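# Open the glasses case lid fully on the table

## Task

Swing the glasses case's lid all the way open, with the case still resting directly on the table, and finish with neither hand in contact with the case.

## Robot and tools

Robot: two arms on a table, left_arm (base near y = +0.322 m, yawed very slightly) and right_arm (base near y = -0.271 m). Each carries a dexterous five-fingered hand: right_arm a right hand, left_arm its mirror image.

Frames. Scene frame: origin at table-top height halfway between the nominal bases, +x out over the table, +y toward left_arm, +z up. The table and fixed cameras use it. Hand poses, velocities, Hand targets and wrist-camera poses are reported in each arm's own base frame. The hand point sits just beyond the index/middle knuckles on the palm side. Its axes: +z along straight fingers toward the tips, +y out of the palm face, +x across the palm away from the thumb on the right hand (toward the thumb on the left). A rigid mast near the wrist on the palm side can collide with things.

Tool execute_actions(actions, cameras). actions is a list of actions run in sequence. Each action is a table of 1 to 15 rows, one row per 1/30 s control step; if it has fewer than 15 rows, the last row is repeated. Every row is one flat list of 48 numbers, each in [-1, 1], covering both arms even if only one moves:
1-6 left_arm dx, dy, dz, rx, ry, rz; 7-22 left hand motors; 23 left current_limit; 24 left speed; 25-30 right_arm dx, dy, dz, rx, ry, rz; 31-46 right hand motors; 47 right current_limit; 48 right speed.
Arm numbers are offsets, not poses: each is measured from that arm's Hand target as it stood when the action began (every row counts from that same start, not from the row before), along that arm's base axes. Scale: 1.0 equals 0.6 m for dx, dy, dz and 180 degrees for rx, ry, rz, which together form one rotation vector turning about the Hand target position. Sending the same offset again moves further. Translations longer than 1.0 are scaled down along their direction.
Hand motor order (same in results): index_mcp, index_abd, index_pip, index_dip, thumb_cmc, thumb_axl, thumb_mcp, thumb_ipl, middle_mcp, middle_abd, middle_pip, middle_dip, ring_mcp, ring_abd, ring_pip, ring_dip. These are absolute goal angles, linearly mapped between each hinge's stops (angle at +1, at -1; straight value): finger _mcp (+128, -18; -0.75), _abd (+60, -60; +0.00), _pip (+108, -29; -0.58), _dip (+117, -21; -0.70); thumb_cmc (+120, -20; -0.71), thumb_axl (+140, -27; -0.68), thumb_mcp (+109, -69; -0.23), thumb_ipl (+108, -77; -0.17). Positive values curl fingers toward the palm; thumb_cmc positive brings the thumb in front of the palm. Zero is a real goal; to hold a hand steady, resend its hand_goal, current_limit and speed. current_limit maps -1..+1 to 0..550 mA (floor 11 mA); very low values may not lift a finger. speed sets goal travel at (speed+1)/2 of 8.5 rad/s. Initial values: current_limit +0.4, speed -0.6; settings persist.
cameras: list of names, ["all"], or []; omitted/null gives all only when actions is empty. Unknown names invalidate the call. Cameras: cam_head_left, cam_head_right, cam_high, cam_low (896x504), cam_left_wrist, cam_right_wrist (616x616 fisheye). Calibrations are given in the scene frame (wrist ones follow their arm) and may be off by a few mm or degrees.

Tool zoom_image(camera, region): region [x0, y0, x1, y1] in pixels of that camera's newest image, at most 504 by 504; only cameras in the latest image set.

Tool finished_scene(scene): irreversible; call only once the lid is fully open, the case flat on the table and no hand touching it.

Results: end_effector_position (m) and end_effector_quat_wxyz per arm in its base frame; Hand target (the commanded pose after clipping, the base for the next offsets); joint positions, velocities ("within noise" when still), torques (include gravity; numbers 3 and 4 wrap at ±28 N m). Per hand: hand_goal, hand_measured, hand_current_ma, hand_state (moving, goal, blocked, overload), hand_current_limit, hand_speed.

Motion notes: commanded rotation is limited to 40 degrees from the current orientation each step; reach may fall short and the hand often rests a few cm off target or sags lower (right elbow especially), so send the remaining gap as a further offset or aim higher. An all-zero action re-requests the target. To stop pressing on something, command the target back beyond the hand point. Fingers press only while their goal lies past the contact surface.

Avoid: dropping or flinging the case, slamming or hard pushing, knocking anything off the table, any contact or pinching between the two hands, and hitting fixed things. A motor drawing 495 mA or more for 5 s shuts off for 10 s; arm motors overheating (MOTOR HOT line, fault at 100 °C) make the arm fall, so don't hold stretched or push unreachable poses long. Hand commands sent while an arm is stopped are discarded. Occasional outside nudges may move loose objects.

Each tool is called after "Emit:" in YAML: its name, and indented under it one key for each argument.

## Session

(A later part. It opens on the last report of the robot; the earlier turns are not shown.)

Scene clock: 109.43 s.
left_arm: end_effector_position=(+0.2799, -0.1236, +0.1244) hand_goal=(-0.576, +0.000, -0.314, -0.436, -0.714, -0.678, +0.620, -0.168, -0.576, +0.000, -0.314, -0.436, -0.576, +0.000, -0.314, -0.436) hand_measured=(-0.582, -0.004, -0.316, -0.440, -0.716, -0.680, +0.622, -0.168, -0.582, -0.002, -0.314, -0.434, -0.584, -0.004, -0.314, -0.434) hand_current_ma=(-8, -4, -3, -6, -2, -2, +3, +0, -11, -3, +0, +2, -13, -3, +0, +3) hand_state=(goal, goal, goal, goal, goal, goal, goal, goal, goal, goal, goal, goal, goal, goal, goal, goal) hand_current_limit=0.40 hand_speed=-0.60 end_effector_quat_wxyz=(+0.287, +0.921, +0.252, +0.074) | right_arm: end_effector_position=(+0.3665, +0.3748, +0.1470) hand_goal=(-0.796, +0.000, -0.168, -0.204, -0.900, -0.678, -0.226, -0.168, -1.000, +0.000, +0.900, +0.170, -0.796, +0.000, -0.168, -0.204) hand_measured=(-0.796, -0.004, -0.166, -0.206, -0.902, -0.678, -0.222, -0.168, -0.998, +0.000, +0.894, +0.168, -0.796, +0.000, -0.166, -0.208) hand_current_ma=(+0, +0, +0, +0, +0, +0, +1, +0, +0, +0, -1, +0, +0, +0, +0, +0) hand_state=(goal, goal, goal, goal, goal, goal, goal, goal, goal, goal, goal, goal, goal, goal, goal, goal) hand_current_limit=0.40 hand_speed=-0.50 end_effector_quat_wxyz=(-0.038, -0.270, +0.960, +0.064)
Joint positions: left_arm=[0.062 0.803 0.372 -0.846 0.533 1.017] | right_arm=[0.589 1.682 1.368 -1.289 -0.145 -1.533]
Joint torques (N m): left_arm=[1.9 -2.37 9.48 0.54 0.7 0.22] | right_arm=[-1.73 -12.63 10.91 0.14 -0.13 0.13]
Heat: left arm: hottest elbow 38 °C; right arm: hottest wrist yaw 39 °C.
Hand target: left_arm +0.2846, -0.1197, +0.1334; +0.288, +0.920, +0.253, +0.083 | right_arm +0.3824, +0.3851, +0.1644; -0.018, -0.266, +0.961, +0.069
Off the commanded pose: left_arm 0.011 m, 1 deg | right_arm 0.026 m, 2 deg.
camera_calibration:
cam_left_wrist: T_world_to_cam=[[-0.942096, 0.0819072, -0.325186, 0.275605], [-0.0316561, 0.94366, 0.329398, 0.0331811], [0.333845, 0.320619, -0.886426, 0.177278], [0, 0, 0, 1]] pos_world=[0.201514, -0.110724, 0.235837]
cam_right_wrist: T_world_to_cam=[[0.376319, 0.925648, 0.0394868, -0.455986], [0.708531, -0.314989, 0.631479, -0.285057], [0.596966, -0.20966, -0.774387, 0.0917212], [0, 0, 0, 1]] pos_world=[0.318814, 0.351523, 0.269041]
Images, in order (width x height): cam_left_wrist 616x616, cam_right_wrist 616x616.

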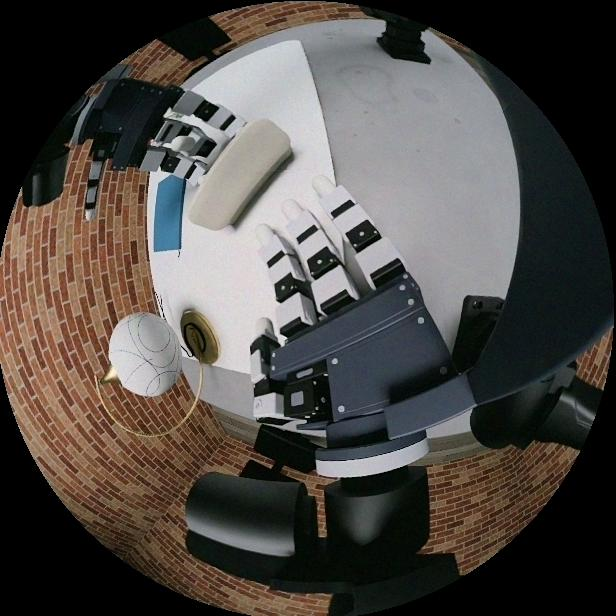

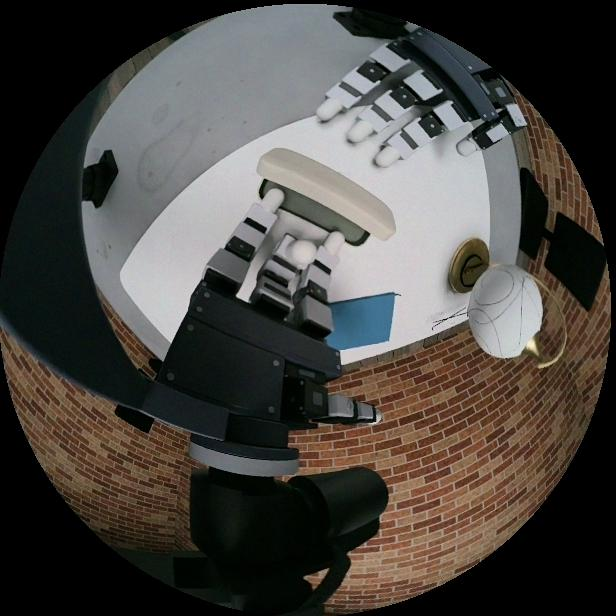

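Emit:
execute_actions:
  actions:
    - [[0,0,0,0,0,0,-0.575,0,-0.314,-0.435,-0.714,-0.678,0.62,-0.168,-0.575,0,-0.314,-0.435,-0.575,0,-0.314,-0.435,0.4,-0.6,-0.006,0.004,-0.03,0,0,0.015,-0.795,0,-0.168,-0.203,-0.9,-0.678,-0.226,-0.168,-1,0,0.9,0.17,-0.795,0,-0.168,-0.203,0.4,-0.5]]
  cameras: ["cam_right_wrist"]

Emit:
zoom_image:
  camera: "cam_right_wrist"
  region: [230, 60, 430, 260]

Scene clock: 110.57 s.
left_arm: end_effector_position=(+0.2799, -0.1236, +0.1244) hand_goal=(-0.576, +0.000, -0.314, -0.436, -0.714, -0.678, +0.620, -0.168, -0.576, +0.000, -0.314, -0.436, -0.576, +0.000, -0.314, -0.436) hand_measured=(-0.582, -0.004, -0.316, -0.440, -0.716, -0.680, +0.622, -0.168, -0.582, -0.002, -0.314, -0.434, -0.584, -0.004, -0.314, -0.434) hand_current_ma=(-8, -4, -3, -6, -2, -2, +3, +0, -11, -3, +0, +2, -13, -3, +0, +3) hand_state=(goal, goal, goal, goal, goal, goal, goal, goal, goal, goal, goal, goal, goal, goal, goal, goal) hand_current_limit=0.40 hand_speed=-0.60 end_effector_quat_wxyz=(+0.287, +0.921, +0.252, +0.074) | right_arm: end_effector_position=(+0.3677, +0.3762, +0.1418) hand_goal=(-0.796, +0.000, -0.168, -0.204, -0.900, -0.678, -0.226, -0.168, -1.000, +0.000, +0.900, +0.170, -0.796, +0.000, -0.168, -0.204) hand_measured=(-0.780, +0.008, -0.152, -0.192, -0.902, -0.678, -0.222, -0.168, -0.998, +0.000, +0.894, +0.168, -0.796, +0.000, -0.166, -0.208) hand_current_ma=(+8, +2, +7, +4, +0, +0, +1, +0, +0, +0, -1, +0, +0, +0, +0, +0) hand_state=(goal, goal, goal, goal, goal, goal, goal, goal, goal, goal, goal, goal, goal, goal, goal, goal) hand_current_limit=0.40 hand_speed=-0.50 end_effector_quat_wxyz=(-0.036, -0.280, +0.957, +0.065)
Joint positions: left_arm=[0.062 0.803 0.372 -0.846 0.533 1.017] | right_arm=[0.589 1.694 1.368 -1.275 -0.145 -1.554]
Joint torques (N m): left_arm=[0.26 -2.32 9.36 0.55 0.71 0.15] | right_arm=[-1.26 -11.75 9.63 0.95 -0.12 -0.1]
Heat: left arm: hottest elbow 38 °C; right arm: hottest wrist yaw 38 °C.
Hand target: left_arm +0.2846, -0.1197, +0.1334; +0.288, +0.920, +0.253, +0.083 | right_arm +0.3788, +0.3874, +0.1464; -0.019, -0.289, +0.955, +0.069
Off the commanded pose: left_arm 0.011 m, 1 deg | right_arm 0.016 m, 2 deg.
camera_calibration:
cam_right_wrist: T_world_to_cam=[[0.35684, 0.933087, 0.044864, -0.453953], [0.71193, -0.30273, 0.633649, -0.288347], [0.604831, -0.194171, -0.772319, 0.0783108], [0, 0, 0, 1]] pos_world=[0.319907, 0.351492, 0.263558]
Images, in order (width x height): cam_right_wrist 616x616.

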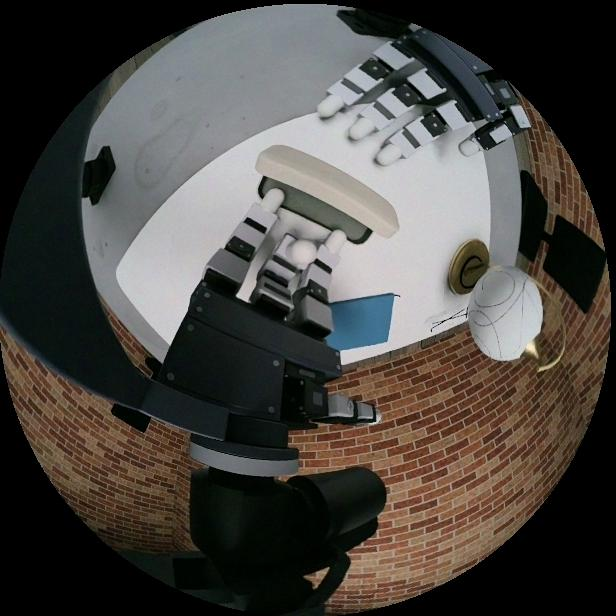

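Scaled by 2.520 from the camera's 616x616 image, which has a finer 880x880 frame.

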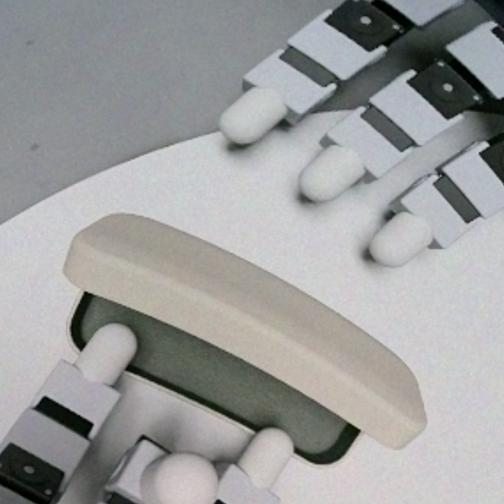

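Emit:
execute_actions:
  actions:
    - [[0,0,0,0,0,0,-0.575,0,-0.314,-0.435,-0.714,-0.678,0.62,-0.168,-0.575,0,-0.314,-0.435,-0.575,0,-0.314,-0.435,0.4,-0.6,-0.008,0.016,0.004,0,0,0.018,-0.76,0,-0.168,-0.203,-0.9,-0.678,-0.226,-0.168,-1,0,0.9,0.17,-0.795,0,-0.168,-0.203,0.4,-0.5]]
  cameras: ["cam_right_wrist"]

Emit:
zoom_image:
  camera: "cam_right_wrist"
  region: [230, 60, 430, 260]

Scene clock: 111.53 s.
left_arm: end_effector_position=(+0.2799, -0.1236, +0.1244) hand_goal=(-0.576, +0.000, -0.314, -0.436, -0.714, -0.678, +0.620, -0.168, -0.576, +0.000, -0.314, -0.436, -0.576, +0.000, -0.314, -0.436) hand_measured=(-0.582, -0.004, -0.316, -0.440, -0.716, -0.680, +0.622, -0.168, -0.582, -0.002, -0.314, -0.434, -0.584, -0.004, -0.314, -0.434) hand_current_ma=(-8, -4, -3, -6, -2, -2, +3, +0, -11, -3, +0, +2, -13, -3, +0, +3) hand_state=(goal, goal, goal, goal, goal, goal, goal, goal, goal, goal, goal, goal, goal, goal, goal, goal) hand_current_limit=0.40 hand_speed=-0.60 end_effector_quat_wxyz=(+0.287, +0.921, +0.252, +0.074) | right_arm: end_effector_position=(+0.3662, +0.3840, +0.1396) hand_goal=(-0.760, +0.000, -0.168, -0.204, -0.900, -0.678, -0.226, -0.168, -1.000, +0.000, +0.900, +0.170, -0.796, +0.000, -0.168, -0.204) hand_measured=(-0.748, +0.004, -0.156, -0.194, -0.902, -0.678, -0.222, -0.168, -0.998, +0.000, +0.894, +0.168, -0.796, +0.000, -0.166, -0.208) hand_current_ma=(+5, +1, +5, +3, +0, +0, +1, +0, +0, +0, -1, +0, +0, +0, +0, +0) hand_state=(goal, goal, goal, goal, goal, goal, goal, goal, goal, goal, goal, goal, goal, goal, goal, goal) hand_current_limit=0.40 hand_speed=-0.50 end_effector_quat_wxyz=(-0.035, -0.303, +0.950, +0.065)
Joint positions: left_arm=[0.062 0.803 0.372 -0.846 0.533 1.017] | right_arm=[0.602 1.714 1.388 -1.275 -0.145 -1.587]
Joint torques (N m): left_arm=[0.67 -2.08 9.58 0.43 0.75 0.11] | right_arm=[-0.67 -12.28 10.36 0.24 -0.13 -0.12]
Heat: left arm: hottest elbow 38 °C; right arm: hottest wrist yaw 37 °C.
Hand target: left_arm +0.2846, -0.1197, +0.1334; +0.288, +0.920, +0.253, +0.083 | right_arm +0.3739, +0.3971, +0.1488; -0.021, -0.316, +0.946, +0.068
Off the commanded pose: left_arm 0.011 m, 1 deg | right_arm 0.018 m, 2 deg.
camera_calibration:
cam_right_wrist: T_world_to_cam=[[0.313135, 0.948423, 0.0494054, -0.451109], [0.723005, -0.271795, 0.63513, -0.299716], [0.6158, -0.163161, -0.770823, 0.0628232], [0, 0, 0, 1]] pos_world=[0.319268, 0.356631, 0.261072]
Images, in order (width x height): cam_right_wrist 616x616.

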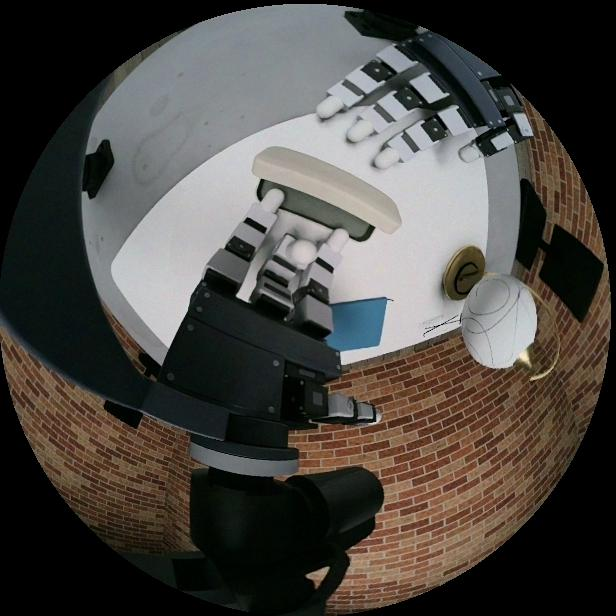

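Scaled by 2.520 from the camera's 616x616 image, which has a finer 880x880 frame.

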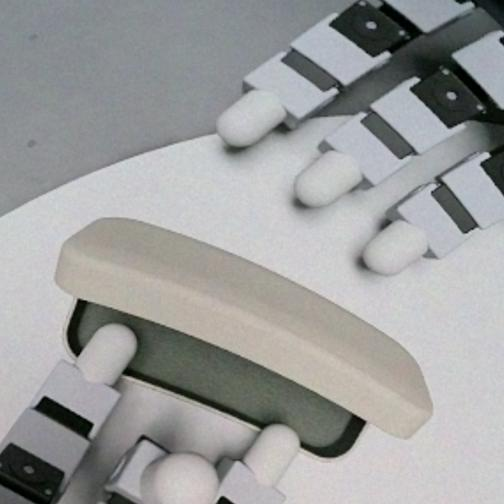

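Emit:
execute_actions:
  actions: []
  cameras: ["cam_high","cam_head_left","cam_low"]

Emit:
zoom_image:
  camera: "cam_high"
  region: [340, 250, 480, 390]

Emit:
zoom_image:
  camera: "cam_low"
  region: [540, 220, 640, 290]

Scene clock: 111.90 s.
left_arm: end_effector_position=(+0.2799, -0.1236, +0.1244) hand_goal=(-0.576, +0.000, -0.314, -0.436, -0.714, -0.678, +0.620, -0.168, -0.576, +0.000, -0.314, -0.436, -0.576, +0.000, -0.314, -0.436) hand_measured=(-0.582, -0.004, -0.316, -0.440, -0.716, -0.680, +0.622, -0.168, -0.582, -0.002, -0.314, -0.434, -0.584, -0.004, -0.314, -0.434) hand_current_ma=(-8, -4, -3, -6, -2, -2, +3, +0, -11, -3, +0, +2, -13, -3, +0, +3) hand_state=(goal, goal, goal, goal, goal, goal, goal, goal, goal, goal, goal, goal, goal, goal, goal, goal) hand_current_limit=0.40 hand_speed=-0.60 end_effector_quat_wxyz=(+0.287, +0.921, +0.252, +0.074) | right_arm: end_effector_position=(+0.3662, +0.3840, +0.1396) hand_goal=(-0.760, +0.000, -0.168, -0.204, -0.900, -0.678, -0.226, -0.168, -1.000, +0.000, +0.900, +0.170, -0.796, +0.000, -0.168, -0.204) hand_measured=(-0.748, +0.004, -0.156, -0.194, -0.902, -0.678, -0.222, -0.168, -0.998, +0.000, +0.894, +0.168, -0.796, +0.000, -0.166, -0.208) hand_current_ma=(+5, +1, +5, +3, +0, +0, +1, +0, +0, +0, -1, +0, +0, +0, +0, +0) hand_state=(goal, goal, goal, goal, goal, goal, goal, goal, goal, goal, goal, goal, goal, goal, goal, goal) hand_current_limit=0.40 hand_speed=-0.50 end_effector_quat_wxyz=(-0.035, -0.303, +0.950, +0.065)
Joint positions: left_arm=[0.062 0.803 0.372 -0.846 0.533 1.017] | right_arm=[0.602 1.714 1.388 -1.275 -0.145 -1.588]
Joint velocities: within noise
Joint torques (N m): left_arm=[0.85 -2.37 9.61 0.57 0.73 0.2] | right_arm=[-0.62 -12.16 10.39 0.25 -0.14 -0.16]
Heat: left arm: hottest elbow 38 °C; right arm: hottest wrist yaw 37 °C.
Hand target: left_arm +0.2846, -0.1197, +0.1334; +0.288, +0.920, +0.253, +0.083 | right_arm +0.3739, +0.3971, +0.1488; -0.021, -0.316, +0.946, +0.068
Off the commanded pose: left_arm 0.011 m, 1 deg | right_arm 0.018 m, 2 deg.
Images, in order (width x height): cam_head_left 896x504, cam_high 896x504, cam_low 896x504.

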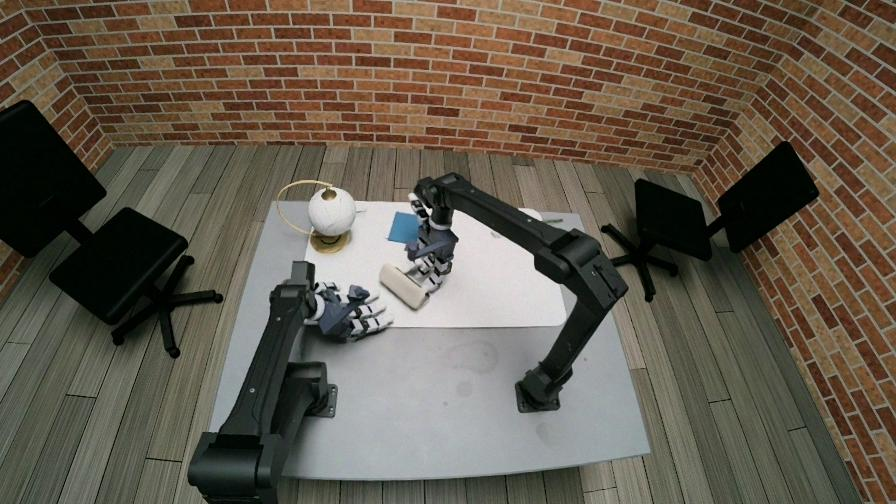

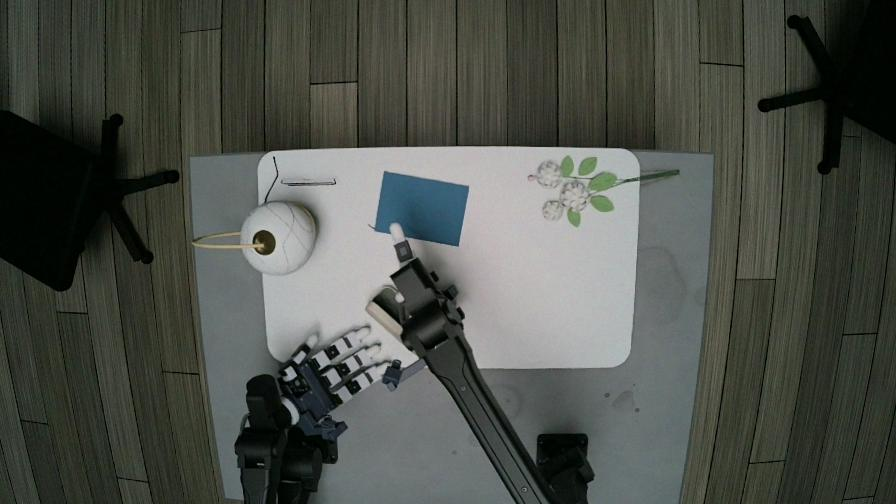

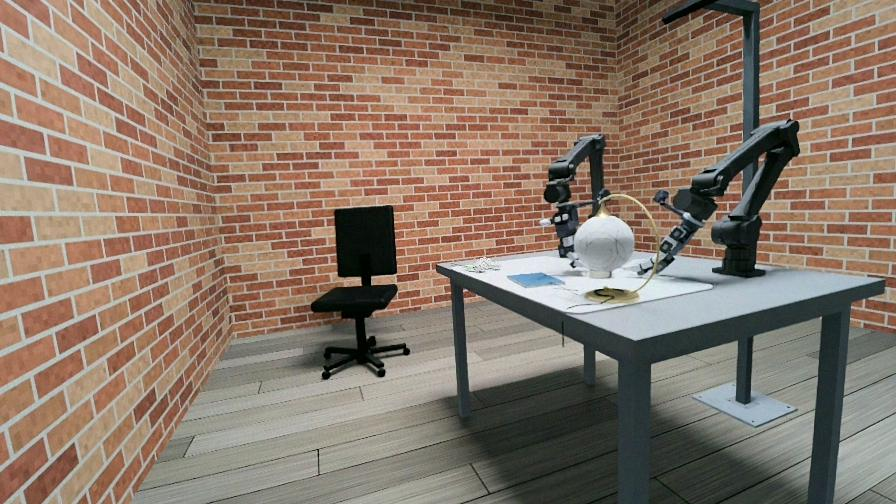

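Scaled by 3.600.

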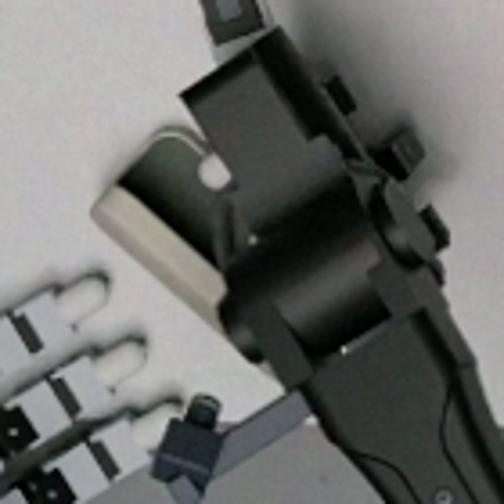

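Scaled by 5.040.

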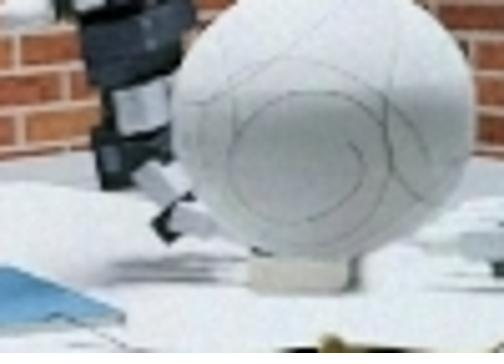

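Emit:
execute_actions:
  actions:
    - [[0,0.04,0.06,0,0,0,-0.575,0,-0.314,-0.435,-0.714,-0.678,0.62,-0.168,-0.575,0,-0.314,-0.435,-0.575,0,-0.314,-0.435,0.4,-0.6,0.0,0.0,0.04,0,0,0,-0.795,0,-0.168,-0.203,-0.9,-0.678,-0.226,-0.168,-1,0,0.9,0.17,-0.795,0,-0.168,-0.203,0.4,-0.5]]
    - [[0,0.04,0.06,0,0,0,-0.575,0,-0.314,-0.435,-0.714,-0.678,0.62,-0.168,-0.575,0,-0.314,-0.435,-0.575,0,-0.314,-0.435,0.4,-0.6,-0.0155,0.03,0.0,0,0,0.055,-0.795,0,-0.168,-0.203,-0.9,-0.678,-0.226,-0.168,-1,0,0.9,0.17,-0.795,0,-0.168,-0.203,0.4,-0.5]]
  cameras: ["cam_right_wrist","cam_high"]

Emit:
zoom_image:
  camera: "cam_right_wrist"
  region: [230, 60, 430, 260]

Emit:
zoom_image:
  camera: "cam_high"
  region: [340, 250, 480, 390]

Scene clock: 114.10 s.
left_arm: end_effector_position=(+0.2759, -0.0784, +0.1879) hand_goal=(-0.576, +0.000, -0.314, -0.436, -0.714, -0.678, +0.620, -0.168, -0.576, +0.000, -0.314, -0.436, -0.576, +0.000, -0.314, -0.436) hand_measured=(-0.582, -0.002, -0.316, -0.440, -0.716, -0.680, +0.622, -0.168, -0.582, -0.002, -0.314, -0.434, -0.584, -0.002, -0.314, -0.434) hand_current_ma=(-9, -3, -3, -5, -2, -2, +3, +0, -11, -3, +0, +2, -13, -3, +0, +3) hand_state=(goal, goal, goal, goal, goal, goal, goal, goal, goal, goal, goal, goal, goal, goal, goal, goal) hand_current_limit=0.40 hand_speed=-0.60 end_effector_quat_wxyz=(+0.289, +0.920, +0.255, +0.067) | right_arm: end_effector_position=(+0.3539, +0.4042, +0.1545) hand_goal=(-0.796, +0.000, -0.168, -0.204, -0.900, -0.678, -0.226, -0.168, -1.000, +0.000, +0.900, +0.170, -0.796, +0.000, -0.168, -0.204) hand_measured=(-0.796, +0.002, -0.166, -0.202, -0.902, -0.678, -0.222, -0.168, -0.998, +0.000, +0.894, +0.168, -0.796, +0.000, -0.166, -0.208) hand_current_ma=(+0, +0, +0, +0, +0, +0, +1, +0, +0, +0, -1, +0, +0, +0, +0, +0) hand_state=(goal, goal, goal, goal, goal, goal, goal, goal, goal, goal, goal, goal, goal, goal, goal, goal) hand_current_limit=0.40 hand_speed=-0.50 end_effector_quat_wxyz=(-0.046, -0.387, +0.919, +0.062)
Joint positions: left_arm=[0.317 0.781 0.547 -1.212 0.591 1.308] | right_arm=[0.644 1.767 1.5 -1.364 -0.142 -1.728]
Joint torques (N m): left_arm=[0.62 -1.03 11.59 0.18 0.81 0.13] | right_arm=[-1.38 -13.63 11.28 -0.24 -0.17 -0.12]
Heat: left arm: hottest elbow 38 °C; right arm: hottest elbow 36 °C.
Hand target: left_arm +0.2847, -0.0717, +0.2055; +0.288, +0.920, +0.253, +0.083 | right_arm +0.3646, +0.4151, +0.1727; -0.027, -0.396, +0.915, +0.066
Off the commanded pose: left_arm 0.021 m, 2 deg | right_arm 0.024 m, 3 deg.
camera_calibration:
cam_right_wrist: T_world_to_cam=[[0.137561, 0.989526, 0.0437668, -0.420705], [0.766717, -0.134353, 0.627769, -0.364637], [0.627074, -0.0527999, -0.777168, 0.0377245], [0, 0, 0, 1]] pos_world=[0.31379, 0.3693, 0.276639]
Images, in order (width x height): cam_high 896x504, cam_right_wrist 616x616.

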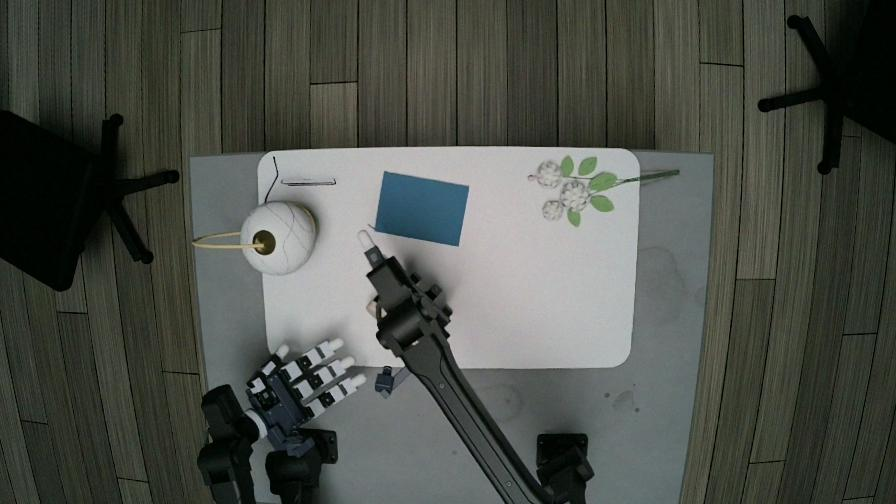

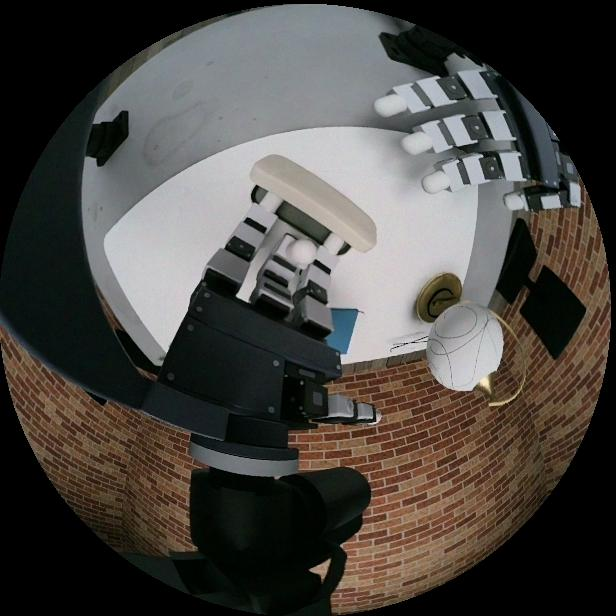

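Scaled by 2.520 from the camera's 616x616 image, which has a finer 880x880 frame.

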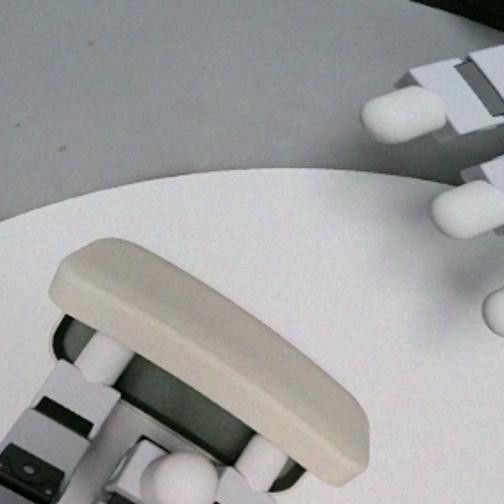

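Scaled by 3.600.

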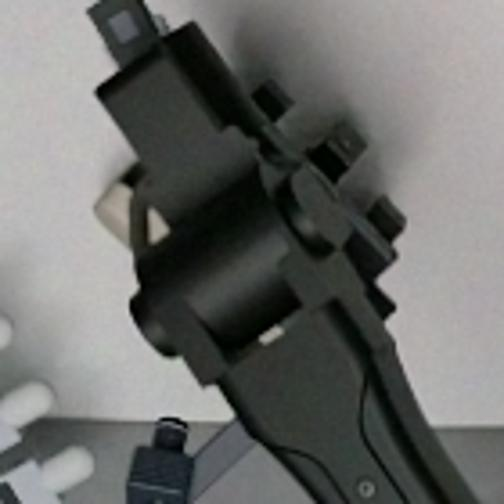

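Emit:
execute_actions:
  actions:
    - [[0,0,0.0,0,0,0,-0.575,0,-0.314,-0.435,-0.714,-0.678,0.62,-0.168,-0.575,0,-0.314,-0.435,-0.575,0,-0.314,-0.435,0.4,-0.6,-0.01,-0.01,-0.045,0,0,0,-0.795,0,-0.168,-0.203,-0.9,-0.678,-0.226,-0.168,-1,0,0.9,0.17,-0.795,0,-0.168,-0.203,0.4,-0.5]]
  cameras: ["cam_right_wrist"]

Emit:
zoom_image:
  camera: "cam_right_wrist"
  region: [230, 60, 430, 260]

Scene clock: 115.23 s.
left_arm: end_effector_position=(+0.2752, -0.0783, +0.1879) hand_goal=(-0.576, +0.000, -0.314, -0.436, -0.714, -0.678, +0.620, -0.168, -0.576, +0.000, -0.314, -0.436, -0.576, +0.000, -0.314, -0.436) hand_measured=(-0.582, -0.002, -0.316, -0.440, -0.716, -0.680, +0.622, -0.168, -0.582, -0.002, -0.314, -0.434, -0.584, -0.002, -0.314, -0.434) hand_current_ma=(-9, -3, -3, -5, -2, -2, +3, +0, -11, -3, +0, +2, -13, -3, +0, +3) hand_state=(goal, goal, goal, goal, goal, goal, goal, goal, goal, goal, goal, goal, goal, goal, goal, goal) hand_current_limit=0.40 hand_speed=-0.60 end_effector_quat_wxyz=(+0.289, +0.920, +0.255, +0.067) | right_arm: end_effector_position=(+0.3584, +0.4076, +0.1487) hand_goal=(-0.796, +0.000, -0.168, -0.204, -0.900, -0.678, -0.226, -0.168, -1.000, +0.000, +0.900, +0.170, -0.796, +0.000, -0.168, -0.204) hand_measured=(-0.796, +0.002, -0.166, -0.202, -0.902, -0.678, -0.222, -0.168, -0.998, +0.000, +0.894, +0.168, -0.796, +0.000, -0.166, -0.208) hand_current_ma=(+0, +0, +0, +0, +0, +0, +1, +0, +0, +0, -1, +0, +0, +0, +0, +0) hand_state=(goal, goal, goal, goal, goal, goal, goal, goal, goal, goal, goal, goal, goal, goal, goal, goal) hand_current_limit=0.40 hand_speed=-0.50 end_effector_quat_wxyz=(-0.031, -0.390, +0.918, +0.066)
Joint positions: left_arm=[0.319 0.781 0.547 -1.216 0.591 1.313] | right_arm=[0.644 1.767 1.485 -1.316 -0.142 -1.732]
Joint torques (N m): left_arm=[0.56 -0.21 11.56 0.09 0.79 0.21] | right_arm=[-1.55 -13.68 6.98 0.72 -0.18 -0.15]
Heat: left arm: hottest elbow 38 °C; right arm: hottest elbow 36 °C.
Hand target: left_arm +0.2847, -0.0716, +0.2055; +0.288, +0.920, +0.253, +0.083 | right_arm +0.3586, +0.4091, +0.1458; -0.027, -0.396, +0.915, +0.066
Off the commanded pose: left_arm 0.021 m, 2 deg | right_arm 0.003 m, 1 deg.
camera_calibration:
cam_right_wrist: T_world_to_cam=[[0.132767, 0.988884, 0.066939, -0.425912], [0.750501, -0.144416, 0.644897, -0.356644], [0.647395, -0.0353829, -0.761333, 0.0138293], [0, 0, 0, 1]] pos_world=[0.315255, 0.370162, 0.269037]
Images, in order (width x height): cam_right_wrist 616x616.

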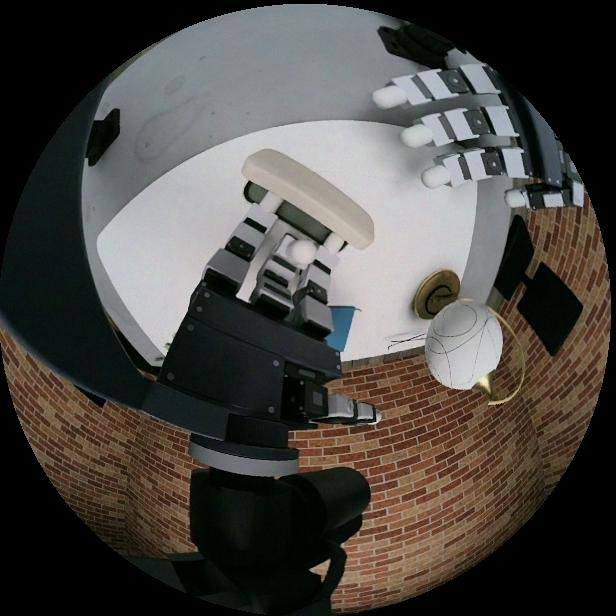

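Scaled by 2.520 from the camera's 616x616 image, which has a finer 880x880 frame.

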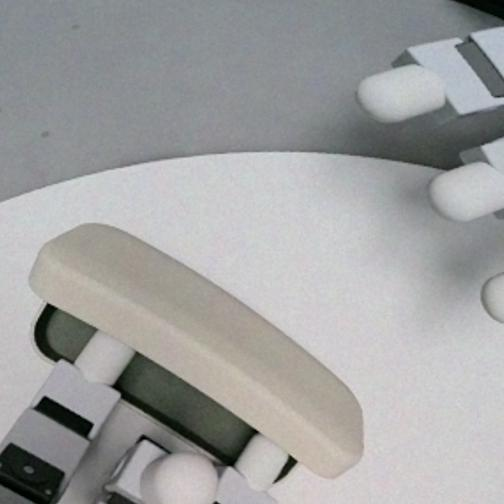

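Emit:
execute_actions:
  actions:
    - [[0,0,0.0,0,0,0,-0.575,0,-0.314,-0.435,-0.714,-0.678,0.62,-0.168,-0.575,0,-0.314,-0.435,-0.575,0,-0.314,-0.435,0.4,-0.6,-0.006,-0.006,-0.03,0,0,0,-0.795,0,-0.168,-0.203,-0.9,-0.678,-0.226,-0.168,-1,0,0.9,0.17,-0.795,0,-0.168,-0.203,0.4,-0.5]]
    - [[0,0,0.0,0,0,0,-0.575,0,-0.314,-0.435,-0.714,-0.678,0.62,-0.168,-0.575,0,-0.314,-0.435,-0.575,0,-0.314,-0.435,0.4,-0.6,0,0,-0.012,0,0,0,-0.795,0,-0.168,-0.203,-0.9,-0.678,-0.226,-0.168,-1,0,0.9,0.17,-0.795,0,-0.168,-0.203,0.4,-0.5]]
  cameras: ["cam_right_wrist"]

Emit:
zoom_image:
  camera: "cam_right_wrist"
  region: [230, 60, 430, 260]

Scene clock: 116.63 s.
left_arm: end_effector_position=(+0.2751, -0.0783, +0.1879) hand_goal=(-0.576, +0.000, -0.314, -0.436, -0.714, -0.678, +0.620, -0.168, -0.576, +0.000, -0.314, -0.436, -0.576, +0.000, -0.314, -0.436) hand_measured=(-0.582, -0.002, -0.316, -0.440, -0.716, -0.680, +0.622, -0.168, -0.582, -0.002, -0.314, -0.434, -0.584, -0.002, -0.314, -0.434) hand_current_ma=(-9, -3, -3, -5, -2, -2, +3, +0, -11, -3, +0, +2, -13, -3, +0, +3) hand_state=(goal, goal, goal, goal, goal, goal, goal, goal, goal, goal, goal, goal, goal, goal, goal, goal) hand_current_limit=0.40 hand_speed=-0.60 end_effector_quat_wxyz=(+0.289, +0.920, +0.255, +0.067) | right_arm: end_effector_position=(+0.3561, +0.4065, +0.1326) hand_goal=(-0.796, +0.000, -0.168, -0.204, -0.900, -0.678, -0.226, -0.168, -1.000, +0.000, +0.900, +0.170, -0.796, +0.000, -0.168, -0.204) hand_measured=(-0.772, +0.002, -0.148, -0.196, -0.902, -0.678, -0.222, -0.168, -0.998, +0.000, +0.894, +0.168, -0.796, +0.000, -0.166, -0.206) hand_current_ma=(+18, +0, +12, +3, +0, +0, +1, +0, +0, +0, -1, +0, +0, +0, +0, +0) hand_state=(blocked, goal, blocked, goal, goal, goal, goal, goal, goal, goal, goal, goal, goal, goal, goal, goal) hand_current_limit=0.40 hand_speed=-0.50 end_effector_quat_wxyz=(-0.024, -0.394, +0.916, +0.069)
Joint positions: left_arm=[0.319 0.781 0.547 -1.216 0.592 1.313] | right_arm=[0.644 1.768 1.44 -1.258 -0.145 -1.74]
Joint torques (N m): left_arm=[0.91 -1.44 11.71 0.13 0.82 0.2] | right_arm=[-1.61 -13.04 5.86 1.16 -0.07 -0.06]
Heat: left arm: hottest elbow 39 °C; right arm: hottest elbow 36 °C.
Hand target: left_arm +0.2847, -0.0717, +0.2055; +0.288, +0.920, +0.253, +0.083 | right_arm +0.3549, +0.4054, +0.1205; -0.027, -0.396, +0.915, +0.066
Off the commanded pose: left_arm 0.021 m, 2 deg | right_arm 0.012 m, 1 deg.
camera_calibration:
cam_right_wrist: T_world_to_cam=[[0.124262, 0.989089, 0.0791316, -0.422133], [0.745255, -0.145685, 0.650669, -0.343075], [0.655098, -0.0218805, -0.755227, -0.00615871], [0, 0, 0, 1]] pos_world=[0.312168, 0.367411, 0.251981]
Images, in order (width x height): cam_right_wrist 616x616.

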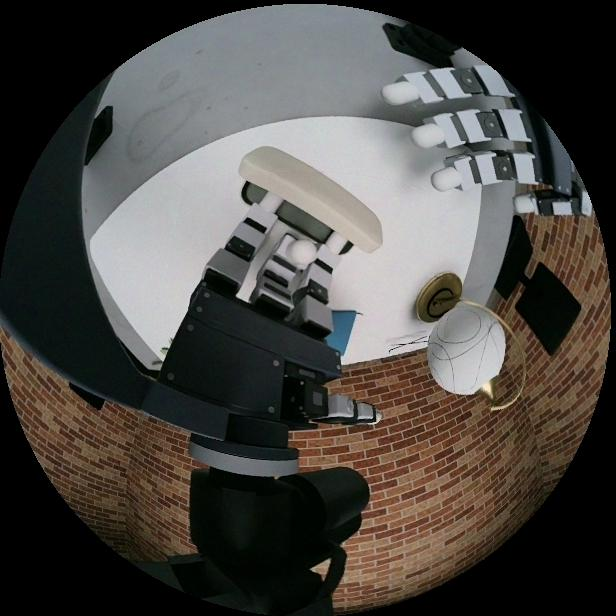

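Scaled by 2.520 from the camera's 616x616 image, which has a finer 880x880 frame.

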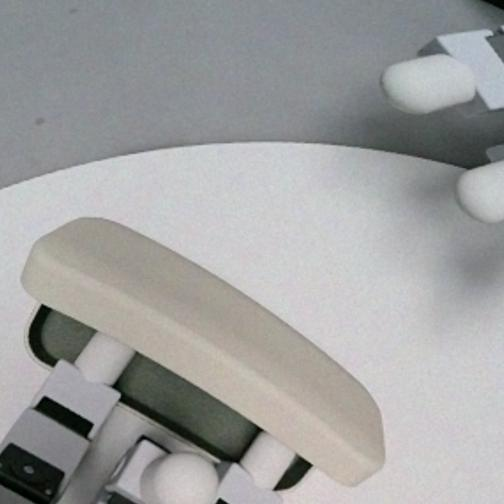

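Emit:
execute_actions:
  actions:
    - [[0,0,0.0,0,0,0,-0.575,0,-0.314,-0.435,-0.714,-0.678,0.62,-0.168,-0.575,0,-0.314,-0.435,-0.575,0,-0.314,-0.435,0.4,-0.6,0.016,-0.0145,0.01,0,0,0,-0.795,0,-0.168,-0.203,-0.9,-0.678,-0.226,-0.168,-1,0,0.9,0.17,-0.795,0,-0.168,-0.203,0.4,-0.5]]
    - [[0,0,0.0,0,0,0,-0.575,0,-0.314,-0.435,-0.714,-0.678,0.62,-0.168,-0.575,0,-0.314,-0.435,-0.575,0,-0.314,-0.435,0.4,-0.6,0,0,-0.01,0,0,0,-0.795,0,-0.168,-0.203,-0.9,-0.678,-0.226,-0.168,-1,0,0.9,0.17,-0.795,0,-0.168,-0.203,0.4,-0.5]]
  cameras: ["cam_right_wrist"]

Emit:
zoom_image:
  camera: "cam_right_wrist"
  region: [230, 60, 430, 260]

Scene clock: 118.47 s.
left_arm: end_effector_position=(+0.2751, -0.0783, +0.1879) hand_goal=(-0.576, +0.000, -0.314, -0.436, -0.714, -0.678, +0.620, -0.168, -0.576, +0.000, -0.314, -0.436, -0.576, +0.000, -0.314, -0.436) hand_measured=(-0.582, -0.002, -0.316, -0.440, -0.716, -0.680, +0.622, -0.168, -0.582, -0.002, -0.314, -0.434, -0.584, -0.002, -0.314, -0.434) hand_current_ma=(-9, -3, -3, -5, -2, -2, +3, +0, -11, -3, +0, +2, -13, -3, +0, +3) hand_state=(goal, goal, goal, goal, goal, goal, goal, goal, goal, goal, goal, goal, goal, goal, goal, goal) hand_current_limit=0.40 hand_speed=-0.60 end_effector_quat_wxyz=(+0.289, +0.920, +0.255, +0.067) | right_arm: end_effector_position=(+0.3579, +0.4030, +0.1329) hand_goal=(-0.796, +0.000, -0.168, -0.204, -0.900, -0.678, -0.226, -0.168, -1.000, +0.000, +0.900, +0.170, -0.796, +0.000, -0.168, -0.204) hand_measured=(-0.772, -0.004, -0.148, -0.196, -0.902, -0.678, -0.222, -0.168, -0.998, +0.000, +0.894, +0.168, -0.792, +0.000, -0.166, -0.204) hand_current_ma=(+18, -1, +12, +3, +0, +0, +1, +0, +0, +0, -1, +0, +1, +0, +0, +0) hand_state=(blocked, goal, blocked, goal, goal, goal, goal, goal, goal, goal, goal, goal, goal, goal, goal, goal) hand_current_limit=0.40 hand_speed=-0.50 end_effector_quat_wxyz=(-0.023, -0.400, +0.914, +0.070)
Joint positions: left_arm=[0.319 0.781 0.547 -1.216 0.592 1.313] | right_arm=[0.636 1.768 1.44 -1.257 -0.147 -1.761]
Joint torques (N m): left_arm=[1.14 -1.38 11.67 0.03 0.85 0.25] | right_arm=[-3.02 -12.63 6.56 0.85 0.04 -0.1]
Heat: left arm: hottest elbow 39 °C; right arm: hottest elbow 36 °C.
Hand target: left_arm +0.2847, -0.0717, +0.2055; +0.288, +0.920, +0.253, +0.083 | right_arm +0.3646, +0.3967, +0.1205; -0.027, -0.396, +0.915, +0.066
Off the commanded pose: left_arm 0.021 m, 2 deg | right_arm 0.015 m, 1 deg.
camera_calibration:
cam_right_wrist: T_world_to_cam=[[0.111945, 0.99017, 0.083853, -0.415606], [0.745783, -0.139482, 0.651423, -0.347972], [0.656716, -0.0103875, -0.754066, -0.0125096], [0, 0, 0, 1]] pos_world=[0.314252, 0.362855, 0.252094]
Images, in order (width x height): cam_right_wrist 616x616.

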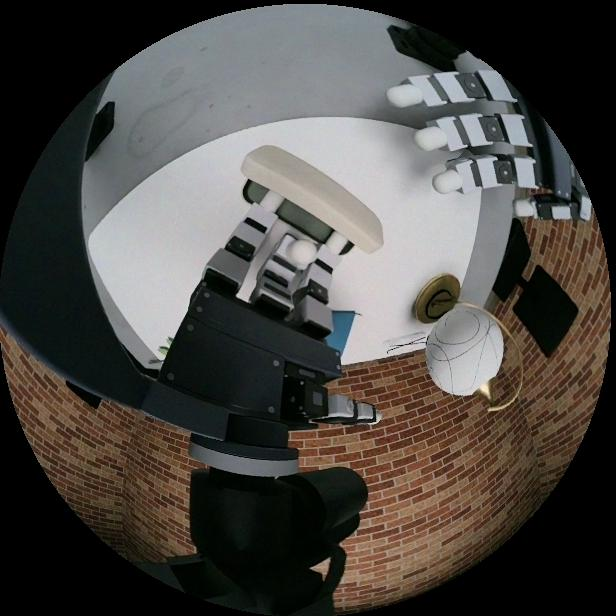

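Scaled by 2.520 from the camera's 616x616 image, which has a finer 880x880 frame.

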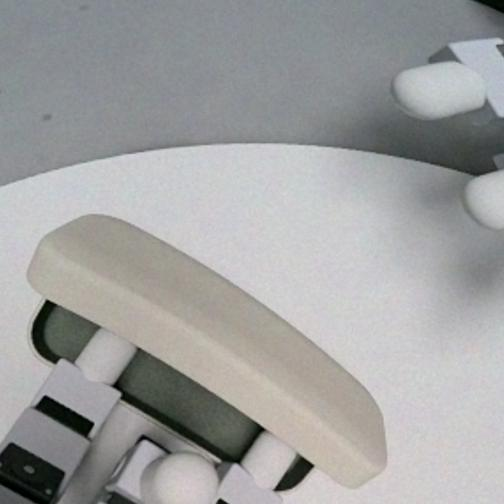

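Emit:
execute_actions:
  actions:
    - [[0,0,0.0,0,0,0,-0.575,0,-0.314,-0.435,-0.714,-0.678,0.62,-0.168,-0.575,0,-0.314,-0.435,-0.575,0,-0.314,-0.435,0.4,-0.6,0,0,0,0,0,0,-0.795,0,-0.168,-0.203,-0.9,-0.678,-0.226,-0.168,-1,0,0.518,0.391,-0.795,0,-0.168,-0.203,0.4,-0.5]]
    - [[0,0,0.0,0,0,0,-0.575,0,-0.314,-0.435,-0.714,-0.678,0.62,-0.168,-0.575,0,-0.314,-0.435,-0.575,0,-0.314,-0.435,0.4,-0.6,0,0,0,0,0,0,-0.795,0,-0.168,-0.203,-0.9,-0.678,-0.226,-0.168,-1,0,0.299,0.435,-0.795,0,-0.168,-0.203,0.4,-0.5]]
    - [[0,0,0.0,0,0,0,-0.575,0,-0.314,-0.435,-0.714,-0.678,0.62,-0.168,-0.575,0,-0.314,-0.435,-0.575,0,-0.314,-0.435,0.4,-0.6,0,0,0,0,0,0,-0.795,0,-0.168,-0.203,-0.9,-0.678,-0.226,-0.168,-1,0,0.08,0.42,-0.795,0,-0.168,-0.203,0.4,-0.5]]
  cameras: ["cam_right_wrist"]

Emit:
zoom_image:
  camera: "cam_right_wrist"
  region: [230, 60, 430, 260]

Scene clock: 121.27 s.
left_arm: end_effector_position=(+0.2751, -0.0783, +0.1879) hand_goal=(-0.576, +0.000, -0.314, -0.436, -0.714, -0.678, +0.620, -0.168, -0.576, +0.000, -0.314, -0.436, -0.576, +0.000, -0.314, -0.436) hand_measured=(-0.582, -0.002, -0.316, -0.440, -0.716, -0.680, +0.622, -0.168, -0.582, -0.002, -0.314, -0.434, -0.584, -0.002, -0.314, -0.434) hand_current_ma=(-9, -3, -3, -5, -2, -2, +3, +0, -11, -3, +0, +2, -13, -3, +0, +3) hand_state=(goal, goal, goal, goal, goal, goal, goal, goal, goal, goal, goal, goal, goal, goal, goal, goal) hand_current_limit=0.40 hand_speed=-0.60 end_effector_quat_wxyz=(+0.289, +0.920, +0.255, +0.067) | right_arm: end_effector_position=(+0.3579, +0.4030, +0.1329) hand_goal=(-0.796, +0.000, -0.168, -0.204, -0.900, -0.678, -0.226, -0.168, -1.000, +0.000, +0.080, +0.420, -0.796, +0.000, -0.168, -0.204) hand_measured=(-0.772, -0.004, -0.148, -0.196, -0.902, -0.678, -0.222, -0.168, -0.998, +0.000, +0.082, +0.422, -0.792, +0.000, -0.166, -0.204) hand_current_ma=(+18, -1, +12, +3, +0, +0, +1, +0, +0, +0, +0, +0, +1, +0, +0, +0) hand_state=(blocked, goal, blocked, goal, goal, goal, goal, goal, goal, goal, goal, goal, goal, goal, goal, goal) hand_current_limit=0.40 hand_speed=-0.50 end_effector_quat_wxyz=(-0.023, -0.400, +0.914, +0.070)
Joint positions: left_arm=[0.319 0.781 0.547 -1.216 0.592 1.313] | right_arm=[0.636 1.768 1.44 -1.257 -0.147 -1.761]
Joint torques (N m): left_arm=[1.08 -1.08 11.63 0.01 0.84 0.19] | right_arm=[-3.08 -12.63 6.56 0.85 0.04 -0.1]
Heat: left arm: hottest elbow 40 °C; right arm: hottest elbow 36 °C.
Hand target: left_arm +0.2847, -0.0717, +0.2055; +0.288, +0.920, +0.253, +0.083 | right_arm +0.3646, +0.3967, +0.1205; -0.027, -0.396, +0.915, +0.066
Off the commanded pose: left_arm 0.021 m, 2 deg | right_arm 0.015 m, 1 deg.
camera_calibration:
cam_right_wrist: T_world_to_cam=[[0.111945, 0.99017, 0.083853, -0.415606], [0.745783, -0.139482, 0.651423, -0.347972], [0.656716, -0.0103875, -0.754066, -0.0125096], [0, 0, 0, 1]] pos_world=[0.314252, 0.362855, 0.252094]
Images, in order (width x height): cam_right_wrist 616x616.

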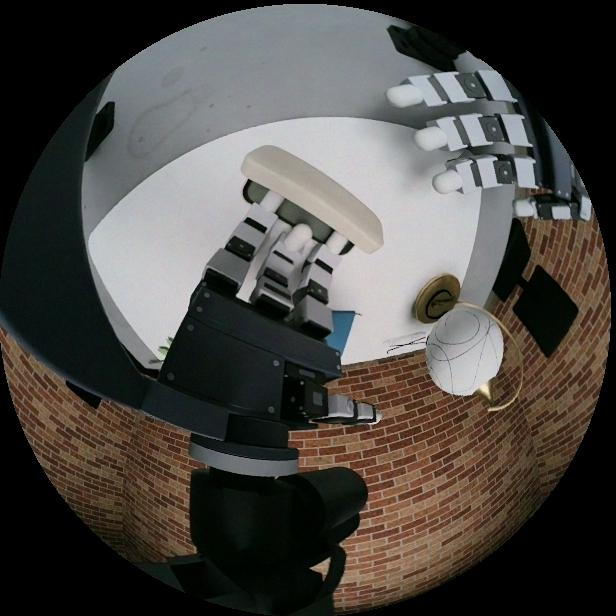

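Scaled by 2.520 from the camera's 616x616 image, which has a finer 880x880 frame.

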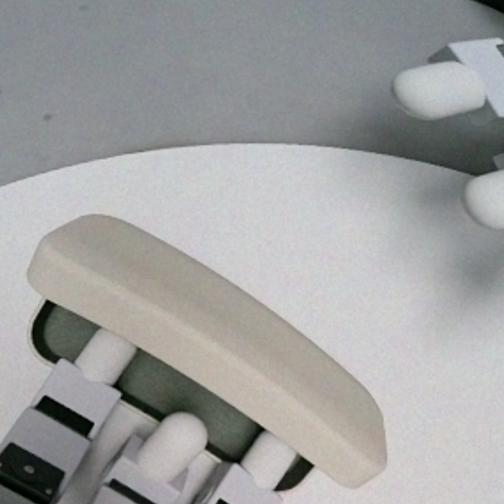

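Good. Continue M4, M5.

Emit:
execute_actions:
  actions:
    - [[0,0,0.0,0,0,0,-0.575,0,-0.314,-0.435,-0.714,-0.678,0.62,-0.168,-0.575,0,-0.314,-0.435,-0.575,0,-0.314,-0.435,0.4,-0.6,0,0,0,0,0,0,-0.795,0,-0.168,-0.203,-0.9,-0.678,-0.226,-0.168,-1,0,-0.066,0.362,-0.795,0,-0.168,-0.203,0.4,-0.5]]
    - [[0,0,0.0,0,0,0,-0.575,0,-0.314,-0.435,-0.714,-0.678,0.62,-0.168,-0.575,0,-0.314,-0.435,-0.575,0,-0.314,-0.435,0.4,-0.6,0,0,0,0,0,0,-0.795,0,-0.168,-0.203,-0.9,-0.678,-0.226,-0.168,-0.822,0,-0.066,0.116,-0.795,0,-0.168,-0.203,0.4,-0.6]]
  cameras: ["cam_right_wrist"]

Emit:
zoom_image:
  camera: "cam_right_wrist"
  region: [230, 60, 430, 260]

Scene clock: 122.63 s.
left_arm: end_effector_position=(+0.2751, -0.0783, +0.1879) hand_goal=(-0.576, +0.000, -0.314, -0.436, -0.714, -0.678, +0.620, -0.168, -0.576, +0.000, -0.314, -0.436, -0.576, +0.000, -0.314, -0.436) hand_measured=(-0.582, -0.002, -0.316, -0.440, -0.716, -0.680, +0.622, -0.168, -0.582, -0.002, -0.314, -0.434, -0.584, -0.002, -0.314, -0.434) hand_current_ma=(-9, -3, -3, -5, -2, -2, +3, +0, -11, -3, +0, +2, -13, -3, +0, +3) hand_state=(goal, goal, goal, goal, goal, goal, goal, goal, goal, goal, goal, goal, goal, goal, goal, goal) hand_current_limit=0.40 hand_speed=-0.60 end_effector_quat_wxyz=(+0.289, +0.920, +0.255, +0.067) | right_arm: end_effector_position=(+0.3579, +0.4030, +0.1330) hand_goal=(-0.796, +0.000, -0.168, -0.204, -0.900, -0.678, -0.226, -0.168, -0.822, +0.000, -0.066, +0.116, -0.796, +0.000, -0.168, -0.204) hand_measured=(-0.772, -0.004, -0.148, -0.196, -0.902, -0.678, -0.222, -0.168, -0.826, +0.000, -0.064, +0.118, -0.792, +0.000, -0.166, -0.204) hand_current_ma=(+18, -1, +12, +3, +0, +0, +1, +0, -1, +0, +0, +0, +1, +0, +0, +0) hand_state=(blocked, goal, blocked, goal, goal, goal, goal, goal, goal, goal, goal, goal, goal, goal, goal, goal) hand_current_limit=0.40 hand_speed=-0.60 end_effector_quat_wxyz=(-0.023, -0.400, +0.914, +0.071)
Joint positions: left_arm=[0.319 0.781 0.547 -1.216 0.592 1.313] | right_arm=[0.636 1.768 1.44 -1.257 -0.148 -1.761]
Joint torques (N m): left_arm=[0.67 -1.08 11.45 0.01 0.87 0.14] | right_arm=[-3.02 -12.57 6.54 0.85 0.04 -0.1]
Heat: left arm: hottest elbow 40 °C; right arm: hottest elbow 36 °C.
Hand target: left_arm +0.2847, -0.0717, +0.2055; +0.288, +0.920, +0.253, +0.083 | right_arm +0.3645, +0.3968, +0.1205; -0.027, -0.396, +0.915, +0.066
Off the commanded pose: left_arm 0.021 m, 2 deg | right_arm 0.016 m, 1 deg.
camera_calibration:
cam_right_wrist: T_world_to_cam=[[0.111556, 0.990191, 0.0841293, -0.415463], [0.745982, -0.139373, 0.651219, -0.348035], [0.656556, -0.00988853, -0.754213, -0.0126036], [0, 0, 0, 1]] pos_world=[0.314251, 0.362757, 0.252094]
Images, in order (width x height): cam_right_wrist 616x616.

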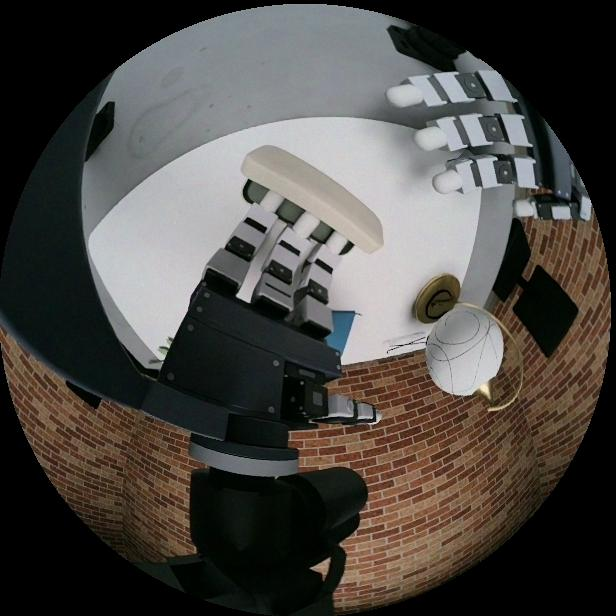

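Scaled by 2.520 from the camera's 616x616 image, which has a finer 880x880 frame.

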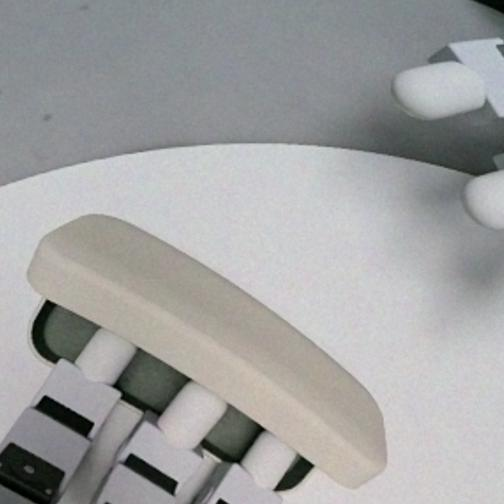

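Emit:
execute_actions:
  actions:
    - [[0,0,0.0,0,0,0,-0.575,0,-0.314,-0.435,-0.714,-0.678,0.62,-0.168,-0.575,0,-0.314,-0.435,-0.575,0,-0.314,-0.435,0.4,-0.6,0,0,0,0,0,0,-0.86,0,-0.2,-0.203,-0.9,-0.678,-0.226,-0.168,-0.658,0,-0.066,-0.087,-0.86,0,-0.2,-0.203,0.4,-0.6]]
    - [[0,0,0.0,0,0,0,-0.575,0,-0.314,-0.435,-0.714,-0.678,0.62,-0.168,-0.575,0,-0.314,-0.435,-0.575,0,-0.314,-0.435,0.4,-0.6,0,0,0,0,0,0,-0.9,0,-0.2,-0.203,-0.9,-0.678,-0.226,-0.168,-0.56,0,-0.051,-0.116,-0.9,0,-0.2,-0.203,0.4,-0.6]]
  cameras: ["cam_right_wrist"]

Emit:
zoom_image:
  camera: "cam_right_wrist"
  region: [230, 60, 430, 260]

Scene clock: 124.27 s.
left_arm: end_effector_position=(+0.2751, -0.0783, +0.1879) hand_goal=(-0.576, +0.000, -0.314, -0.436, -0.714, -0.678, +0.620, -0.168, -0.576, +0.000, -0.314, -0.436, -0.576, +0.000, -0.314, -0.436) hand_measured=(-0.582, -0.002, -0.316, -0.440, -0.716, -0.680, +0.622, -0.168, -0.582, -0.002, -0.314, -0.434, -0.584, -0.002, -0.314, -0.434) hand_current_ma=(-9, -3, -3, -5, -2, -2, +3, +0, -11, -3, +0, +2, -13, -3, +0, +3) hand_state=(goal, goal, goal, goal, goal, goal, goal, goal, goal, goal, goal, goal, goal, goal, goal, goal) hand_current_limit=0.40 hand_speed=-0.60 end_effector_quat_wxyz=(+0.289, +0.920, +0.255, +0.067) | right_arm: end_effector_position=(+0.3596, +0.4021, +0.1336) hand_goal=(-0.900, +0.000, -0.200, -0.204, -0.900, -0.678, -0.226, -0.168, -0.560, +0.000, -0.052, -0.116, -0.900, +0.000, -0.200, -0.204) hand_measured=(-0.826, -0.002, -0.164, -0.194, -0.902, -0.678, -0.222, -0.168, -0.612, +0.000, -0.064, -0.116, -0.850, +0.000, -0.182, -0.200) hand_current_ma=(+124, +0, +31, +4, +0, +0, +1, +0, -68, +0, -5, +0, +61, +0, +9, +1) hand_state=(blocked, goal, blocked, goal, goal, goal, goal, goal, blocked, goal, goal, goal, blocked, goal, goal, goal) hand_current_limit=0.40 hand_speed=-0.60 end_effector_quat_wxyz=(-0.022, -0.398, +0.914, +0.073)
Joint positions: left_arm=[0.319 0.781 0.547 -1.216 0.592 1.313] | right_arm=[0.631 1.767 1.44 -1.255 -0.152 -1.762]
Joint torques (N m): left_arm=[1.73 -2.02 11.48 0.24 0.88 0.19] | right_arm=[-2.61 -12.63 6.57 0.79 0.19 -0.09]
Heat: left arm: hottest elbow 40 °C; right arm: hottest elbow 36 °C.
Hand target: left_arm +0.2847, -0.0717, +0.2055; +0.288, +0.920, +0.253, +0.083 | right_arm +0.3645, +0.3968, +0.1204; -0.027, -0.396, +0.915, +0.066
Off the commanded pose: left_arm 0.021 m, 2 deg | right_arm 0.015 m, 1 deg.
camera_calibration:
cam_right_wrist: T_world_to_cam=[[0.115082, 0.989397, 0.0886007, -0.416348], [0.745659, -0.144972, 0.650367, -0.347338], [0.656315, -0.0087793, -0.754436, -0.0136319], [0, 0, 0, 1]] pos_world=[0.315856, 0.361459, 0.252501]
Images, in order (width x height): cam_right_wrist 616x616.

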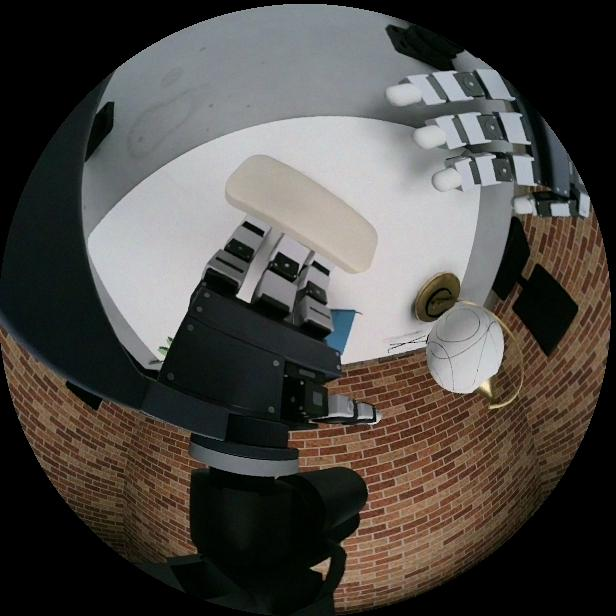

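Scaled by 2.520 from the camera's 616x616 image, which has a finer 880x880 frame.

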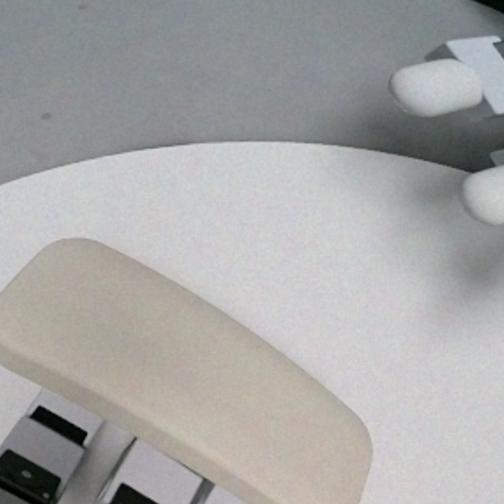

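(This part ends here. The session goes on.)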